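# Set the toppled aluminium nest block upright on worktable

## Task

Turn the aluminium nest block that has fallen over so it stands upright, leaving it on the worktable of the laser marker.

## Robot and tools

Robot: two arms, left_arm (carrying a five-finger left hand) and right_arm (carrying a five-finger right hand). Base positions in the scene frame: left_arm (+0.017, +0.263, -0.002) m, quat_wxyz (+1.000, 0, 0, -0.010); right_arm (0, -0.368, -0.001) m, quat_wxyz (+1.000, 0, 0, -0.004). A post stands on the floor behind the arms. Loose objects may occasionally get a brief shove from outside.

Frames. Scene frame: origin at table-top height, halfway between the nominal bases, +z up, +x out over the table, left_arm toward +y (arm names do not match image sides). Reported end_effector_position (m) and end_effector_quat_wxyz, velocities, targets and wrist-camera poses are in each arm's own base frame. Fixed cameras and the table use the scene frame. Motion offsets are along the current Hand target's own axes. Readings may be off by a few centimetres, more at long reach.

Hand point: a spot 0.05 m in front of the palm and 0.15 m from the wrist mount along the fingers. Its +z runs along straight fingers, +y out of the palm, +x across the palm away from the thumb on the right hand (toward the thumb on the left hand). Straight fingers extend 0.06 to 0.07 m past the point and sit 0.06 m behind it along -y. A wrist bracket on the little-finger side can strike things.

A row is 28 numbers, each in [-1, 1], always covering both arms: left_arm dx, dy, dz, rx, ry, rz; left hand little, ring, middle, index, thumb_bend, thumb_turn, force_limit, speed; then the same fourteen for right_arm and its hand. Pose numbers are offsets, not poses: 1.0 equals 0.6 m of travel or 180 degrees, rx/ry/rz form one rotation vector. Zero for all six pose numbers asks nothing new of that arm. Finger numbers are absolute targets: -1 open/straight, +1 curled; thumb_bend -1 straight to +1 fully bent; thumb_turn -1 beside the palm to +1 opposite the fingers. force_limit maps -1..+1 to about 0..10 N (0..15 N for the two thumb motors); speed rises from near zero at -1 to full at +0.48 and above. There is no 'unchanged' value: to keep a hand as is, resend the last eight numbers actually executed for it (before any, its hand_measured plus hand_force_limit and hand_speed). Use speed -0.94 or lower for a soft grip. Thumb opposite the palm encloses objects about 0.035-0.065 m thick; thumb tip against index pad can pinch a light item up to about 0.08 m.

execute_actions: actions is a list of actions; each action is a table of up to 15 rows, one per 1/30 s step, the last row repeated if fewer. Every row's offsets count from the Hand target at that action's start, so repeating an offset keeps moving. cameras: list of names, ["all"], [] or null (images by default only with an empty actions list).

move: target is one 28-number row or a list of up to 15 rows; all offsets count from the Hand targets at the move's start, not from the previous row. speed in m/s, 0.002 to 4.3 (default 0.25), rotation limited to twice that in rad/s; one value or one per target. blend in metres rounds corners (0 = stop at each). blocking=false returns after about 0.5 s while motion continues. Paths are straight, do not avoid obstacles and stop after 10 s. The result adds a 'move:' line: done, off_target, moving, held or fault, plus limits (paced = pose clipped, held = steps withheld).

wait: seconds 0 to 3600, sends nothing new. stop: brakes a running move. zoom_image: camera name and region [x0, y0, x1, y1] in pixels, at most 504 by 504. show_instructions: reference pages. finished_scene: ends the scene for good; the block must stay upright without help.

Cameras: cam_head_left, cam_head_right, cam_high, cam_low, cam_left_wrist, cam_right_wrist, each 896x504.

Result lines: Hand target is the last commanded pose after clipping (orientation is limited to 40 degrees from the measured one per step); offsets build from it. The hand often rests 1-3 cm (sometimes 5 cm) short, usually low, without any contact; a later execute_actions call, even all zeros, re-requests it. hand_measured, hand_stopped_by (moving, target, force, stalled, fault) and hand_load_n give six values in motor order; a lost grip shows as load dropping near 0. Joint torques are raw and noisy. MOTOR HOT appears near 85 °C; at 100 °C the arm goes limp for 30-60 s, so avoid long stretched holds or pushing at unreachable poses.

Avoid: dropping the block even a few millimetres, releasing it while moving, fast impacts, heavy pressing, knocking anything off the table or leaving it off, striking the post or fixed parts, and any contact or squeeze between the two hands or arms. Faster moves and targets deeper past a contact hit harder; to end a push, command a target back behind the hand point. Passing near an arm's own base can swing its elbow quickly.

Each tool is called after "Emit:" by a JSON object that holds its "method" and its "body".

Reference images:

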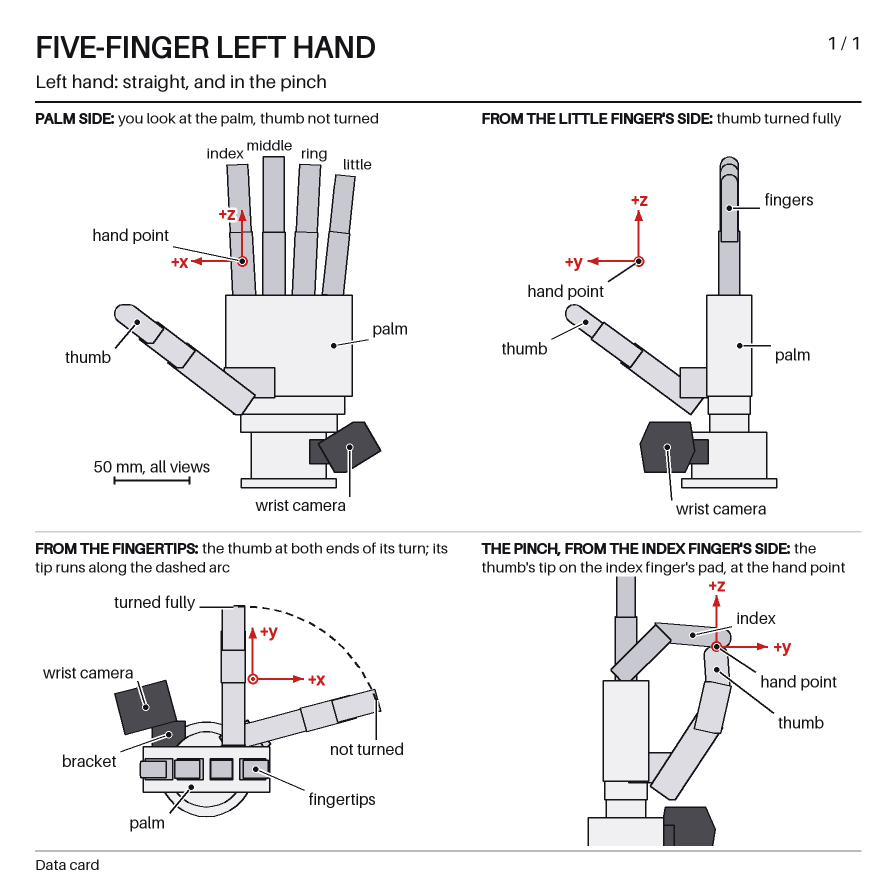

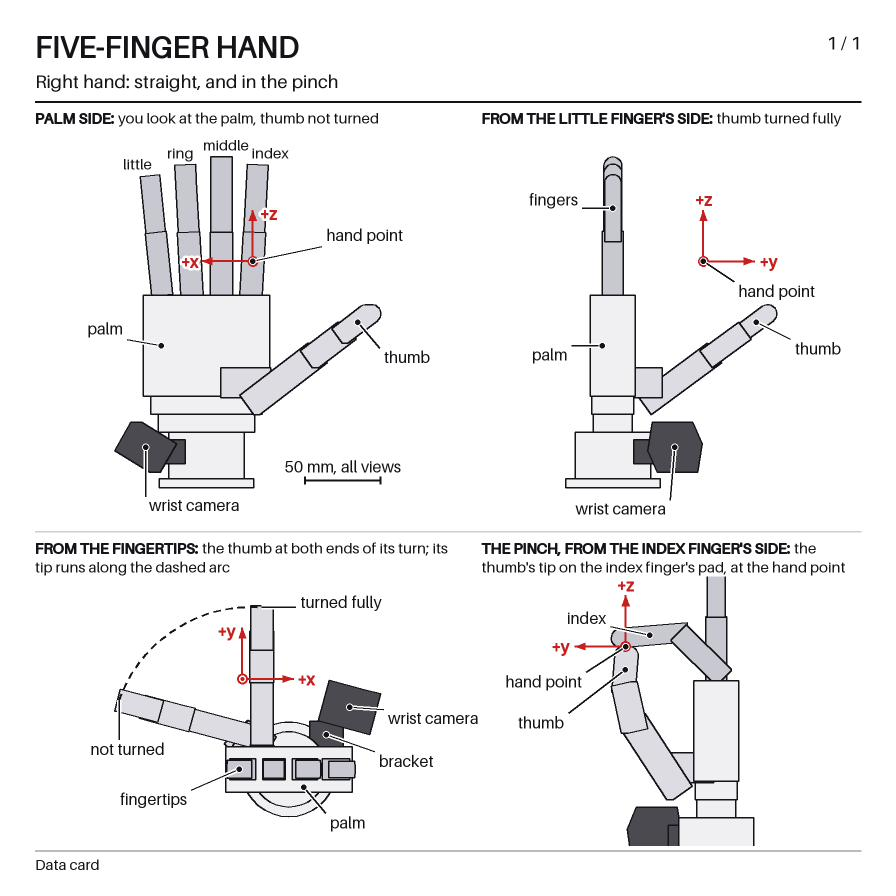

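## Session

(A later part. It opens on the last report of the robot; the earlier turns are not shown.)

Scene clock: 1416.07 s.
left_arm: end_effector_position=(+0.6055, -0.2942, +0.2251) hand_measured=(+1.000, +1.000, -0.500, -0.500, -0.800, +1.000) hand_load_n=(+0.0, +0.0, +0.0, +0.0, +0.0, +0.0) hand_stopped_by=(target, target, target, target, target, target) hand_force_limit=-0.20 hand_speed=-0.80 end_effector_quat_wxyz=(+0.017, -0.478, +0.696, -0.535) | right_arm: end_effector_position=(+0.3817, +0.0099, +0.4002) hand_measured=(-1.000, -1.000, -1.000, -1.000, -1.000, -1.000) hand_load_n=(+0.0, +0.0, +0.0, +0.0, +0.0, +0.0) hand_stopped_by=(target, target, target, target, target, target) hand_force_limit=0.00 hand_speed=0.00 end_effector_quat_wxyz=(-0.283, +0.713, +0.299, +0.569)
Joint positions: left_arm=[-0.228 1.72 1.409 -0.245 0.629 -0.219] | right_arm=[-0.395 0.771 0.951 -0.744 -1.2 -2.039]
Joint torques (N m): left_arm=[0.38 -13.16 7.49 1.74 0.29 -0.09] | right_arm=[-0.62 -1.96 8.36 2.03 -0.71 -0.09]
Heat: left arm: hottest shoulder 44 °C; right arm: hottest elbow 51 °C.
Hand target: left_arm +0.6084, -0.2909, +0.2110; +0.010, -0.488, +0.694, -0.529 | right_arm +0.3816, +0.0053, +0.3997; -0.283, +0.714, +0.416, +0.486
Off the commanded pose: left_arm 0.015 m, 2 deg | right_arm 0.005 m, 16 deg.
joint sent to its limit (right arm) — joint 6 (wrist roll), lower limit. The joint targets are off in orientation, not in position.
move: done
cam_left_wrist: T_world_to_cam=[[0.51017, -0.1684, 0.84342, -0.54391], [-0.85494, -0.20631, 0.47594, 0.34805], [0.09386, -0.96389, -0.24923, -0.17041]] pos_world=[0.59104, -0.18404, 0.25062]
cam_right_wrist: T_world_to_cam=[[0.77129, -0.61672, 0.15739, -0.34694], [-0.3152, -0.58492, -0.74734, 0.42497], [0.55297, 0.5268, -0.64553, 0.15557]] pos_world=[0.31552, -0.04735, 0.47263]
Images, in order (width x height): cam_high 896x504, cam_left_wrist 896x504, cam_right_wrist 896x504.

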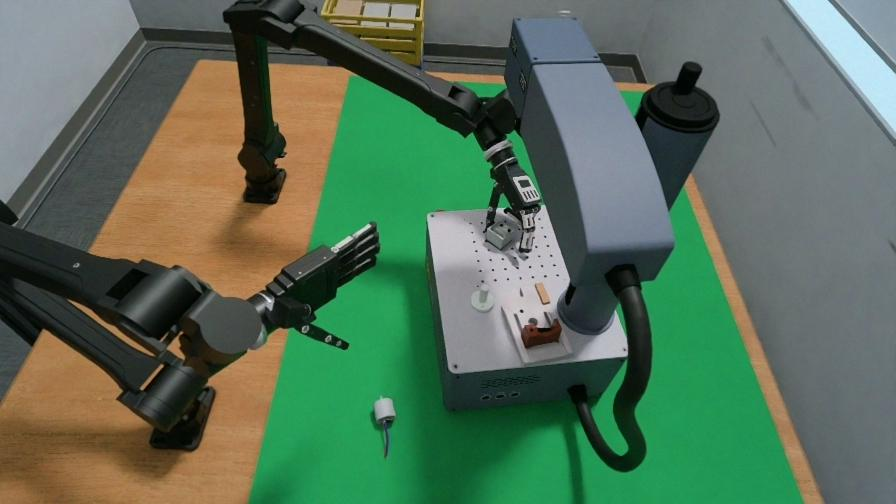

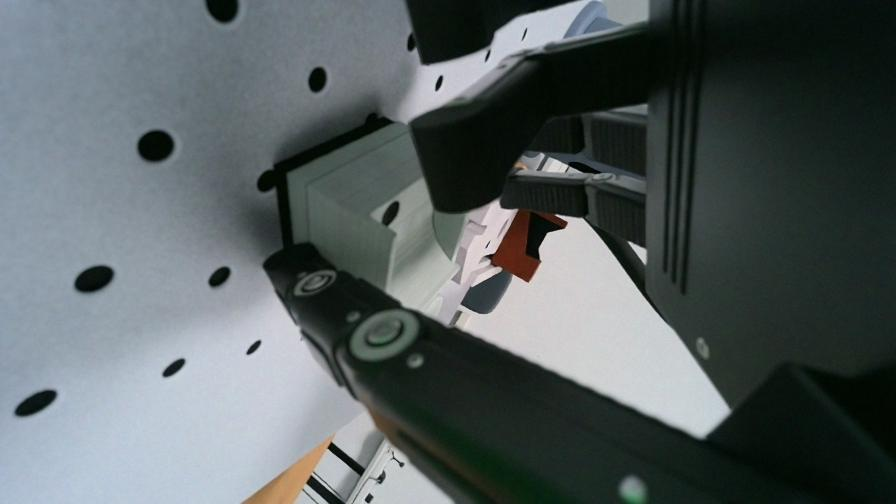

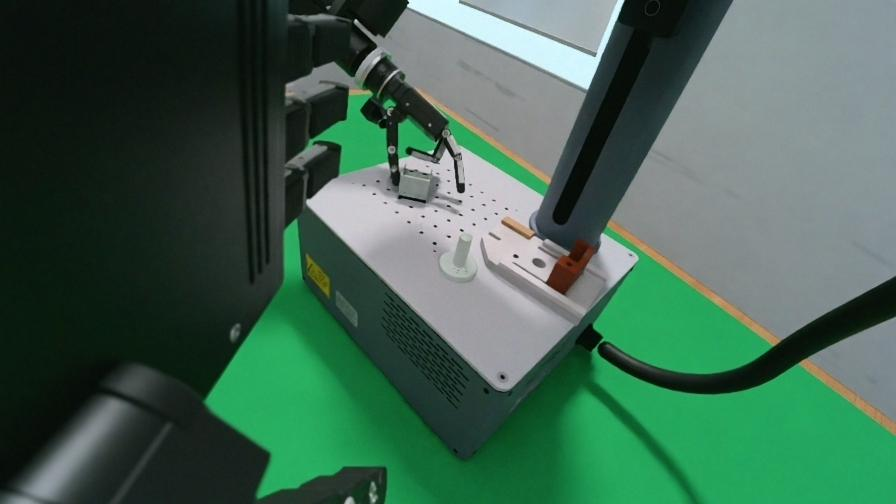

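Emit:
{"method": "move", "body": {"target": [0.0253,-0.0270,-0.0391,0,0,0,1,1,-0.5,-0.5,-0.80,1,-0.2,-0.8,0,0,0,0,0,0,-1,-1,-1,-1,-1,-1,0,0], "speed": 0.04, "cameras": ["cam_right_wrist","cam_left_wrist"]}}

Emit:
{"method": "zoom_image", "body": {"camera": "cam_right_wrist", "region": [380, 130, 480, 210]}}

Scene clock: 1425.20 s.
left_arm: end_effector_position=(+0.5956, -0.2890, +0.2305) hand_measured=(+1.000, +1.000, -0.500, -0.500, -0.800, +1.000) hand_load_n=(+0.0, +0.0, +0.0, +0.0, +0.0, +0.0) hand_stopped_by=(target, target, target, target, target, target) hand_force_limit=-0.20 hand_speed=-0.80 end_effector_quat_wxyz=(+0.006, -0.488, +0.698, -0.525) | right_arm: end_effector_position=(+0.3817, +0.0099, +0.4002) hand_measured=(-1.000, -1.000, -1.000, -1.000, -1.000, -1.000) hand_load_n=(+0.0, -0.5, +0.0, +0.0, +0.0, +0.0) hand_stopped_by=(target, target, target, target, target, target) hand_force_limit=0.00 hand_speed=0.00 end_effector_quat_wxyz=(-0.283, +0.713, +0.299, +0.569)
Joint positions: left_arm=[-0.222 1.7 1.409 -0.302 0.636 -0.219] | right_arm=[-0.395 0.771 0.951 -0.744 -1.2 -2.039]
Joint torques (N m): left_arm=[1.44 -14.86 8.54 1.32 0.26 -0.08] | right_arm=[-0.56 -2.02 8.36 2.04 -0.71 -0.09]
Heat: left arm: hottest shoulder 44 °C; right arm: hottest elbow 51 °C.
Hand target: left_arm +0.5987, -0.2838, +0.2411; +0.010, -0.488, +0.694, -0.529 | right_arm +0.3816, +0.0053, +0.3997; -0.283, +0.714, +0.416, +0.486
Off the commanded pose: left_arm 0.012 m, 1 deg | right_arm 0.005 m, 16 deg.
joint sent to its limit (right arm) — joint 6 (wrist roll), lower limit. The joint targets are off in orientation, not in position.
move: off_target (left_arm)
cam_left_wrist: T_world_to_cam=[[0.54005, -0.17203, 0.82386, -0.55684], [-0.83735, -0.20844, 0.50537, 0.32027], [0.08479, -0.96279, -0.25662, -0.1557]] pos_world=[0.5821, -0.17894, 0.25695]
cam_right_wrist: T_world_to_cam=[[0.77129, -0.61672, 0.15739, -0.34694], [-0.3152, -0.58492, -0.74734, 0.42497], [0.55297, 0.5268, -0.64553, 0.15557]] pos_world=[0.31552, -0.04735, 0.47263]
Images, in order (width x height): cam_left_wrist 896x504, cam_right_wrist 896x504.

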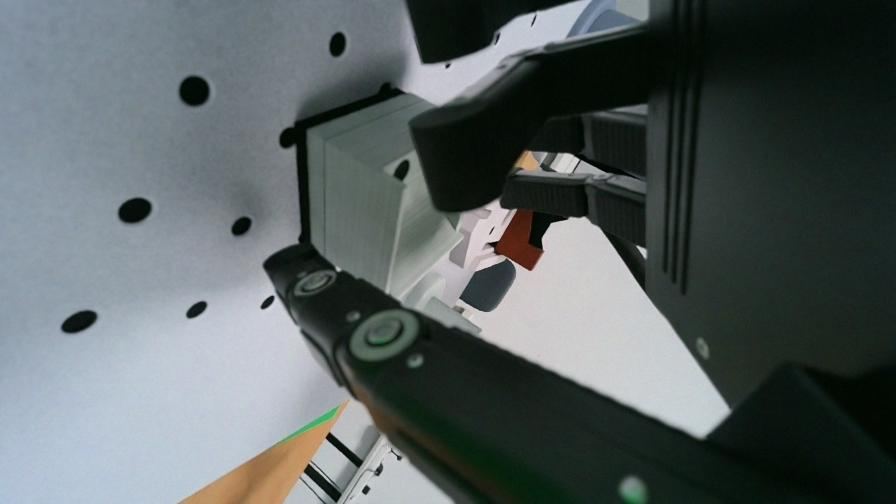

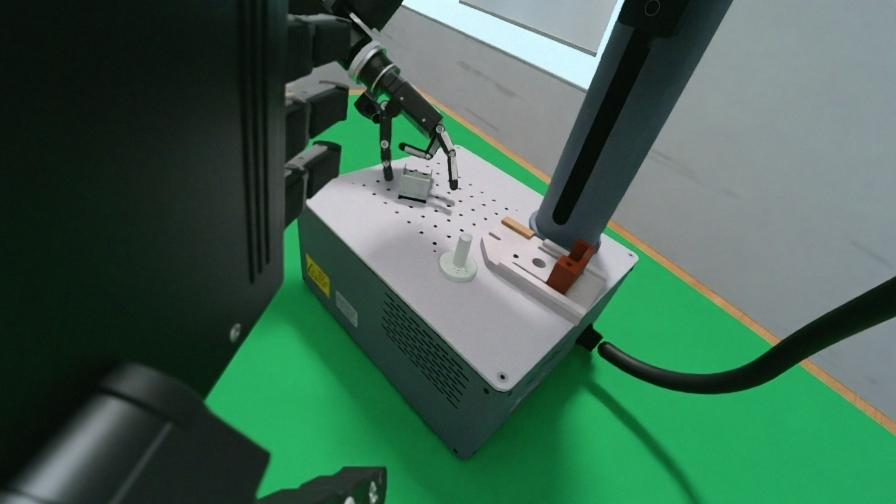

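Scaled by 5.040.

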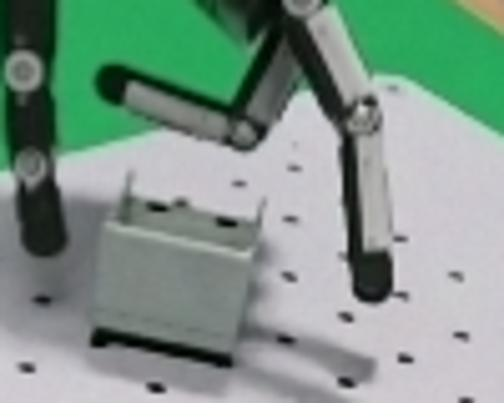

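Emit:
{"method": "move", "body": {"target": [[0.0753,-0.1116,-0.0661,0,0,0,1,1,-0.5,-0.5,-0.80,1,-0.2,-0.8,0,0,0,0,0,0,-1,-1,-1,-1,-1,-1,0,0]], "speed": 0.08, "cameras": ["cam_right_wrist","cam_low","cam_high"]}}

Scene clock: 1431.93 s.
left_arm: end_effector_position=(+0.5893, -0.2873, +0.3015) hand_measured=(+1.000, +1.000, -0.500, -0.500, -0.800, +1.000) hand_load_n=(+0.0, +0.0, +0.0, +0.0, +0.0, +0.0) hand_stopped_by=(target, target, target, target, target, target) hand_force_limit=-0.20 hand_speed=-0.80 end_effector_quat_wxyz=(-0.004, -0.497, +0.700, -0.514) | right_arm: end_effector_position=(+0.3817, +0.0099, +0.4002) hand_measured=(-1.000, -1.000, -1.000, -1.000, -1.000, -1.000) hand_load_n=(+0.0, +0.0, +0.0, +0.0, -0.5, +0.0) hand_stopped_by=(target, target, target, target, target, target) hand_force_limit=0.00 hand_speed=0.00 end_effector_quat_wxyz=(-0.283, +0.713, +0.299, +0.569)
Joint positions: left_arm=[-0.222 1.659 1.56 -0.528 0.636 -0.219] | right_arm=[-0.395 0.771 0.951 -0.744 -1.2 -2.039]
Joint torques (N m): left_arm=[0.97 -14.97 11.66 1.18 0.34 -0.03] | right_arm=[-0.62 -1.96 8.38 2.03 -0.71 -0.1]
Heat: left arm: hottest shoulder 45 °C; right arm: hottest elbow 51 °C.
Hand target: left_arm +0.5987, -0.2837, +0.3312; +0.011, -0.488, +0.694, -0.529 | right_arm +0.3816, +0.0053, +0.3997; -0.283, +0.714, +0.416, +0.486
Off the commanded pose: left_arm 0.031 m, 3 deg | right_arm 0.005 m, 16 deg.
joint sent to its limit (right arm) — joint 6 (wrist roll), lower limit. The joint targets are off in orientation, not in position.
move: off_target (left_arm)
cam_right_wrist: T_world_to_cam=[[0.77129, -0.61672, 0.15739, -0.34694], [-0.3152, -0.58492, -0.74734, 0.42497], [0.55297, 0.5268, -0.64553, 0.15557]] pos_world=[0.31552, -0.04735, 0.47263]
Images, in order (width x height): cam_high 896x504, cam_low 896x504, cam_right_wrist 896x504.

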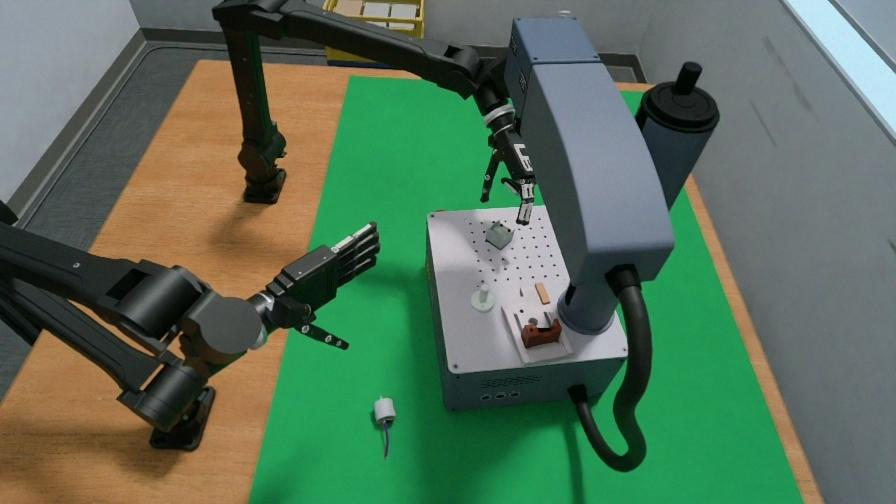

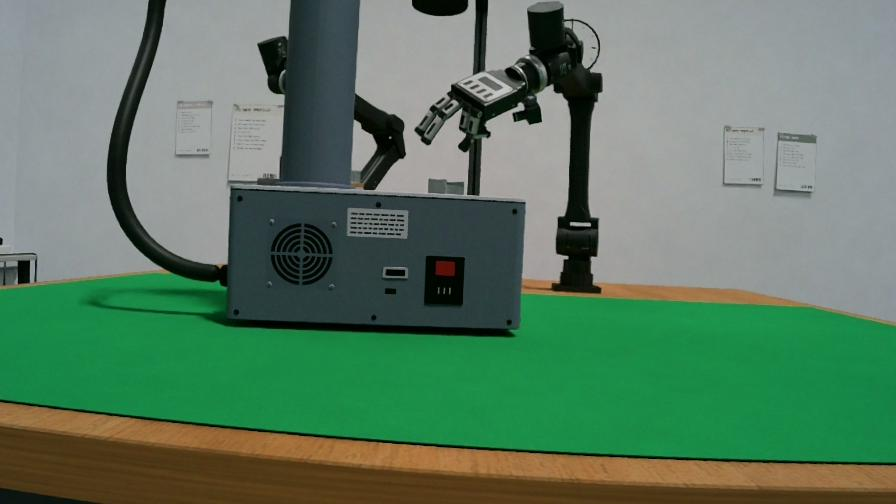

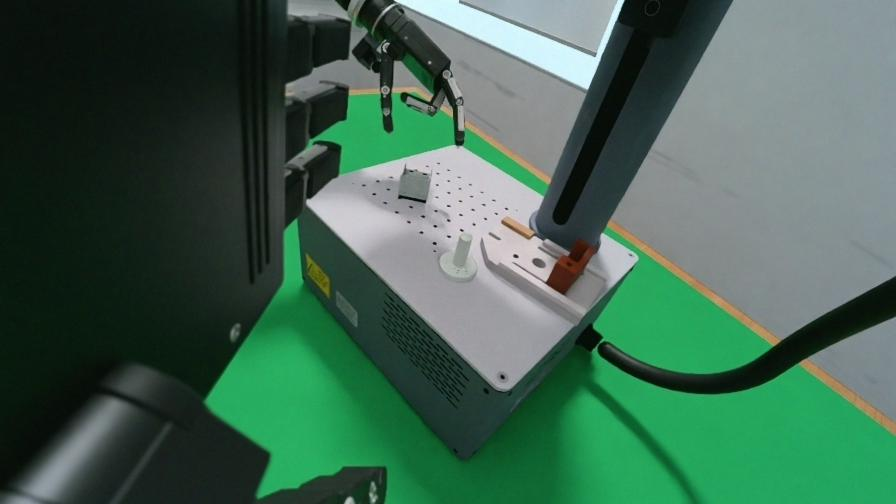

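Emit:
{"method": "zoom_image", "body": {"camera": "cam_high", "region": [475, 205, 525, 255]}}

Emit:
{"method": "zoom_image", "body": {"camera": "cam_right_wrist", "region": [385, 155, 445, 210]}}

Emit:
{"method": "zoom_image", "body": {"camera": "cam_low", "region": [420, 165, 480, 205]}}

Scaled by 10.080.

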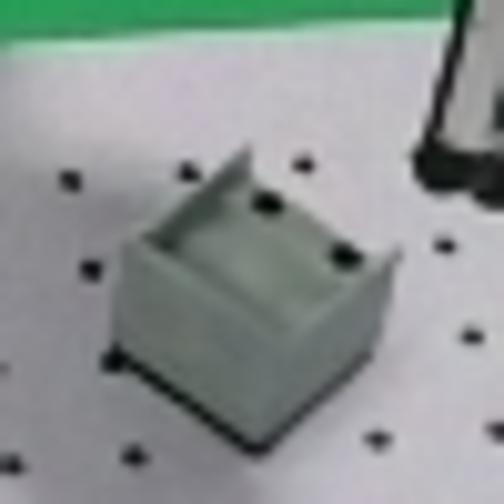

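Scaled by 8.400.

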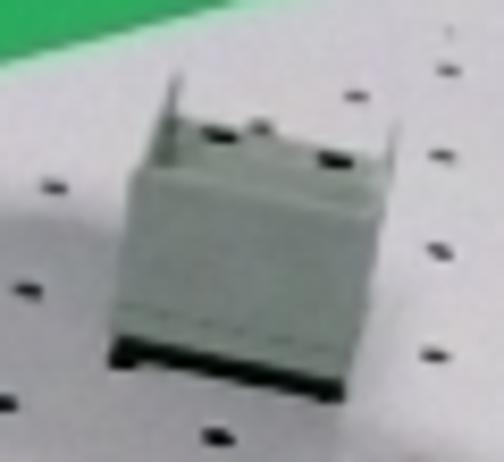

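Scaled by 8.400.

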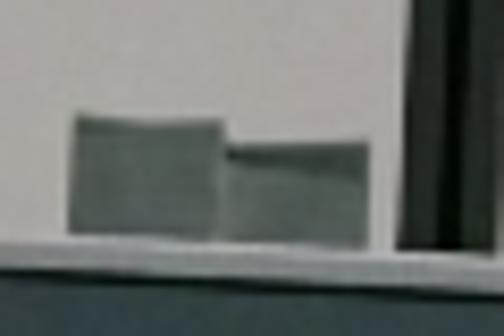

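Emit:
{"method": "finished_scene", "body": {}}

The scene is finished: the task was done.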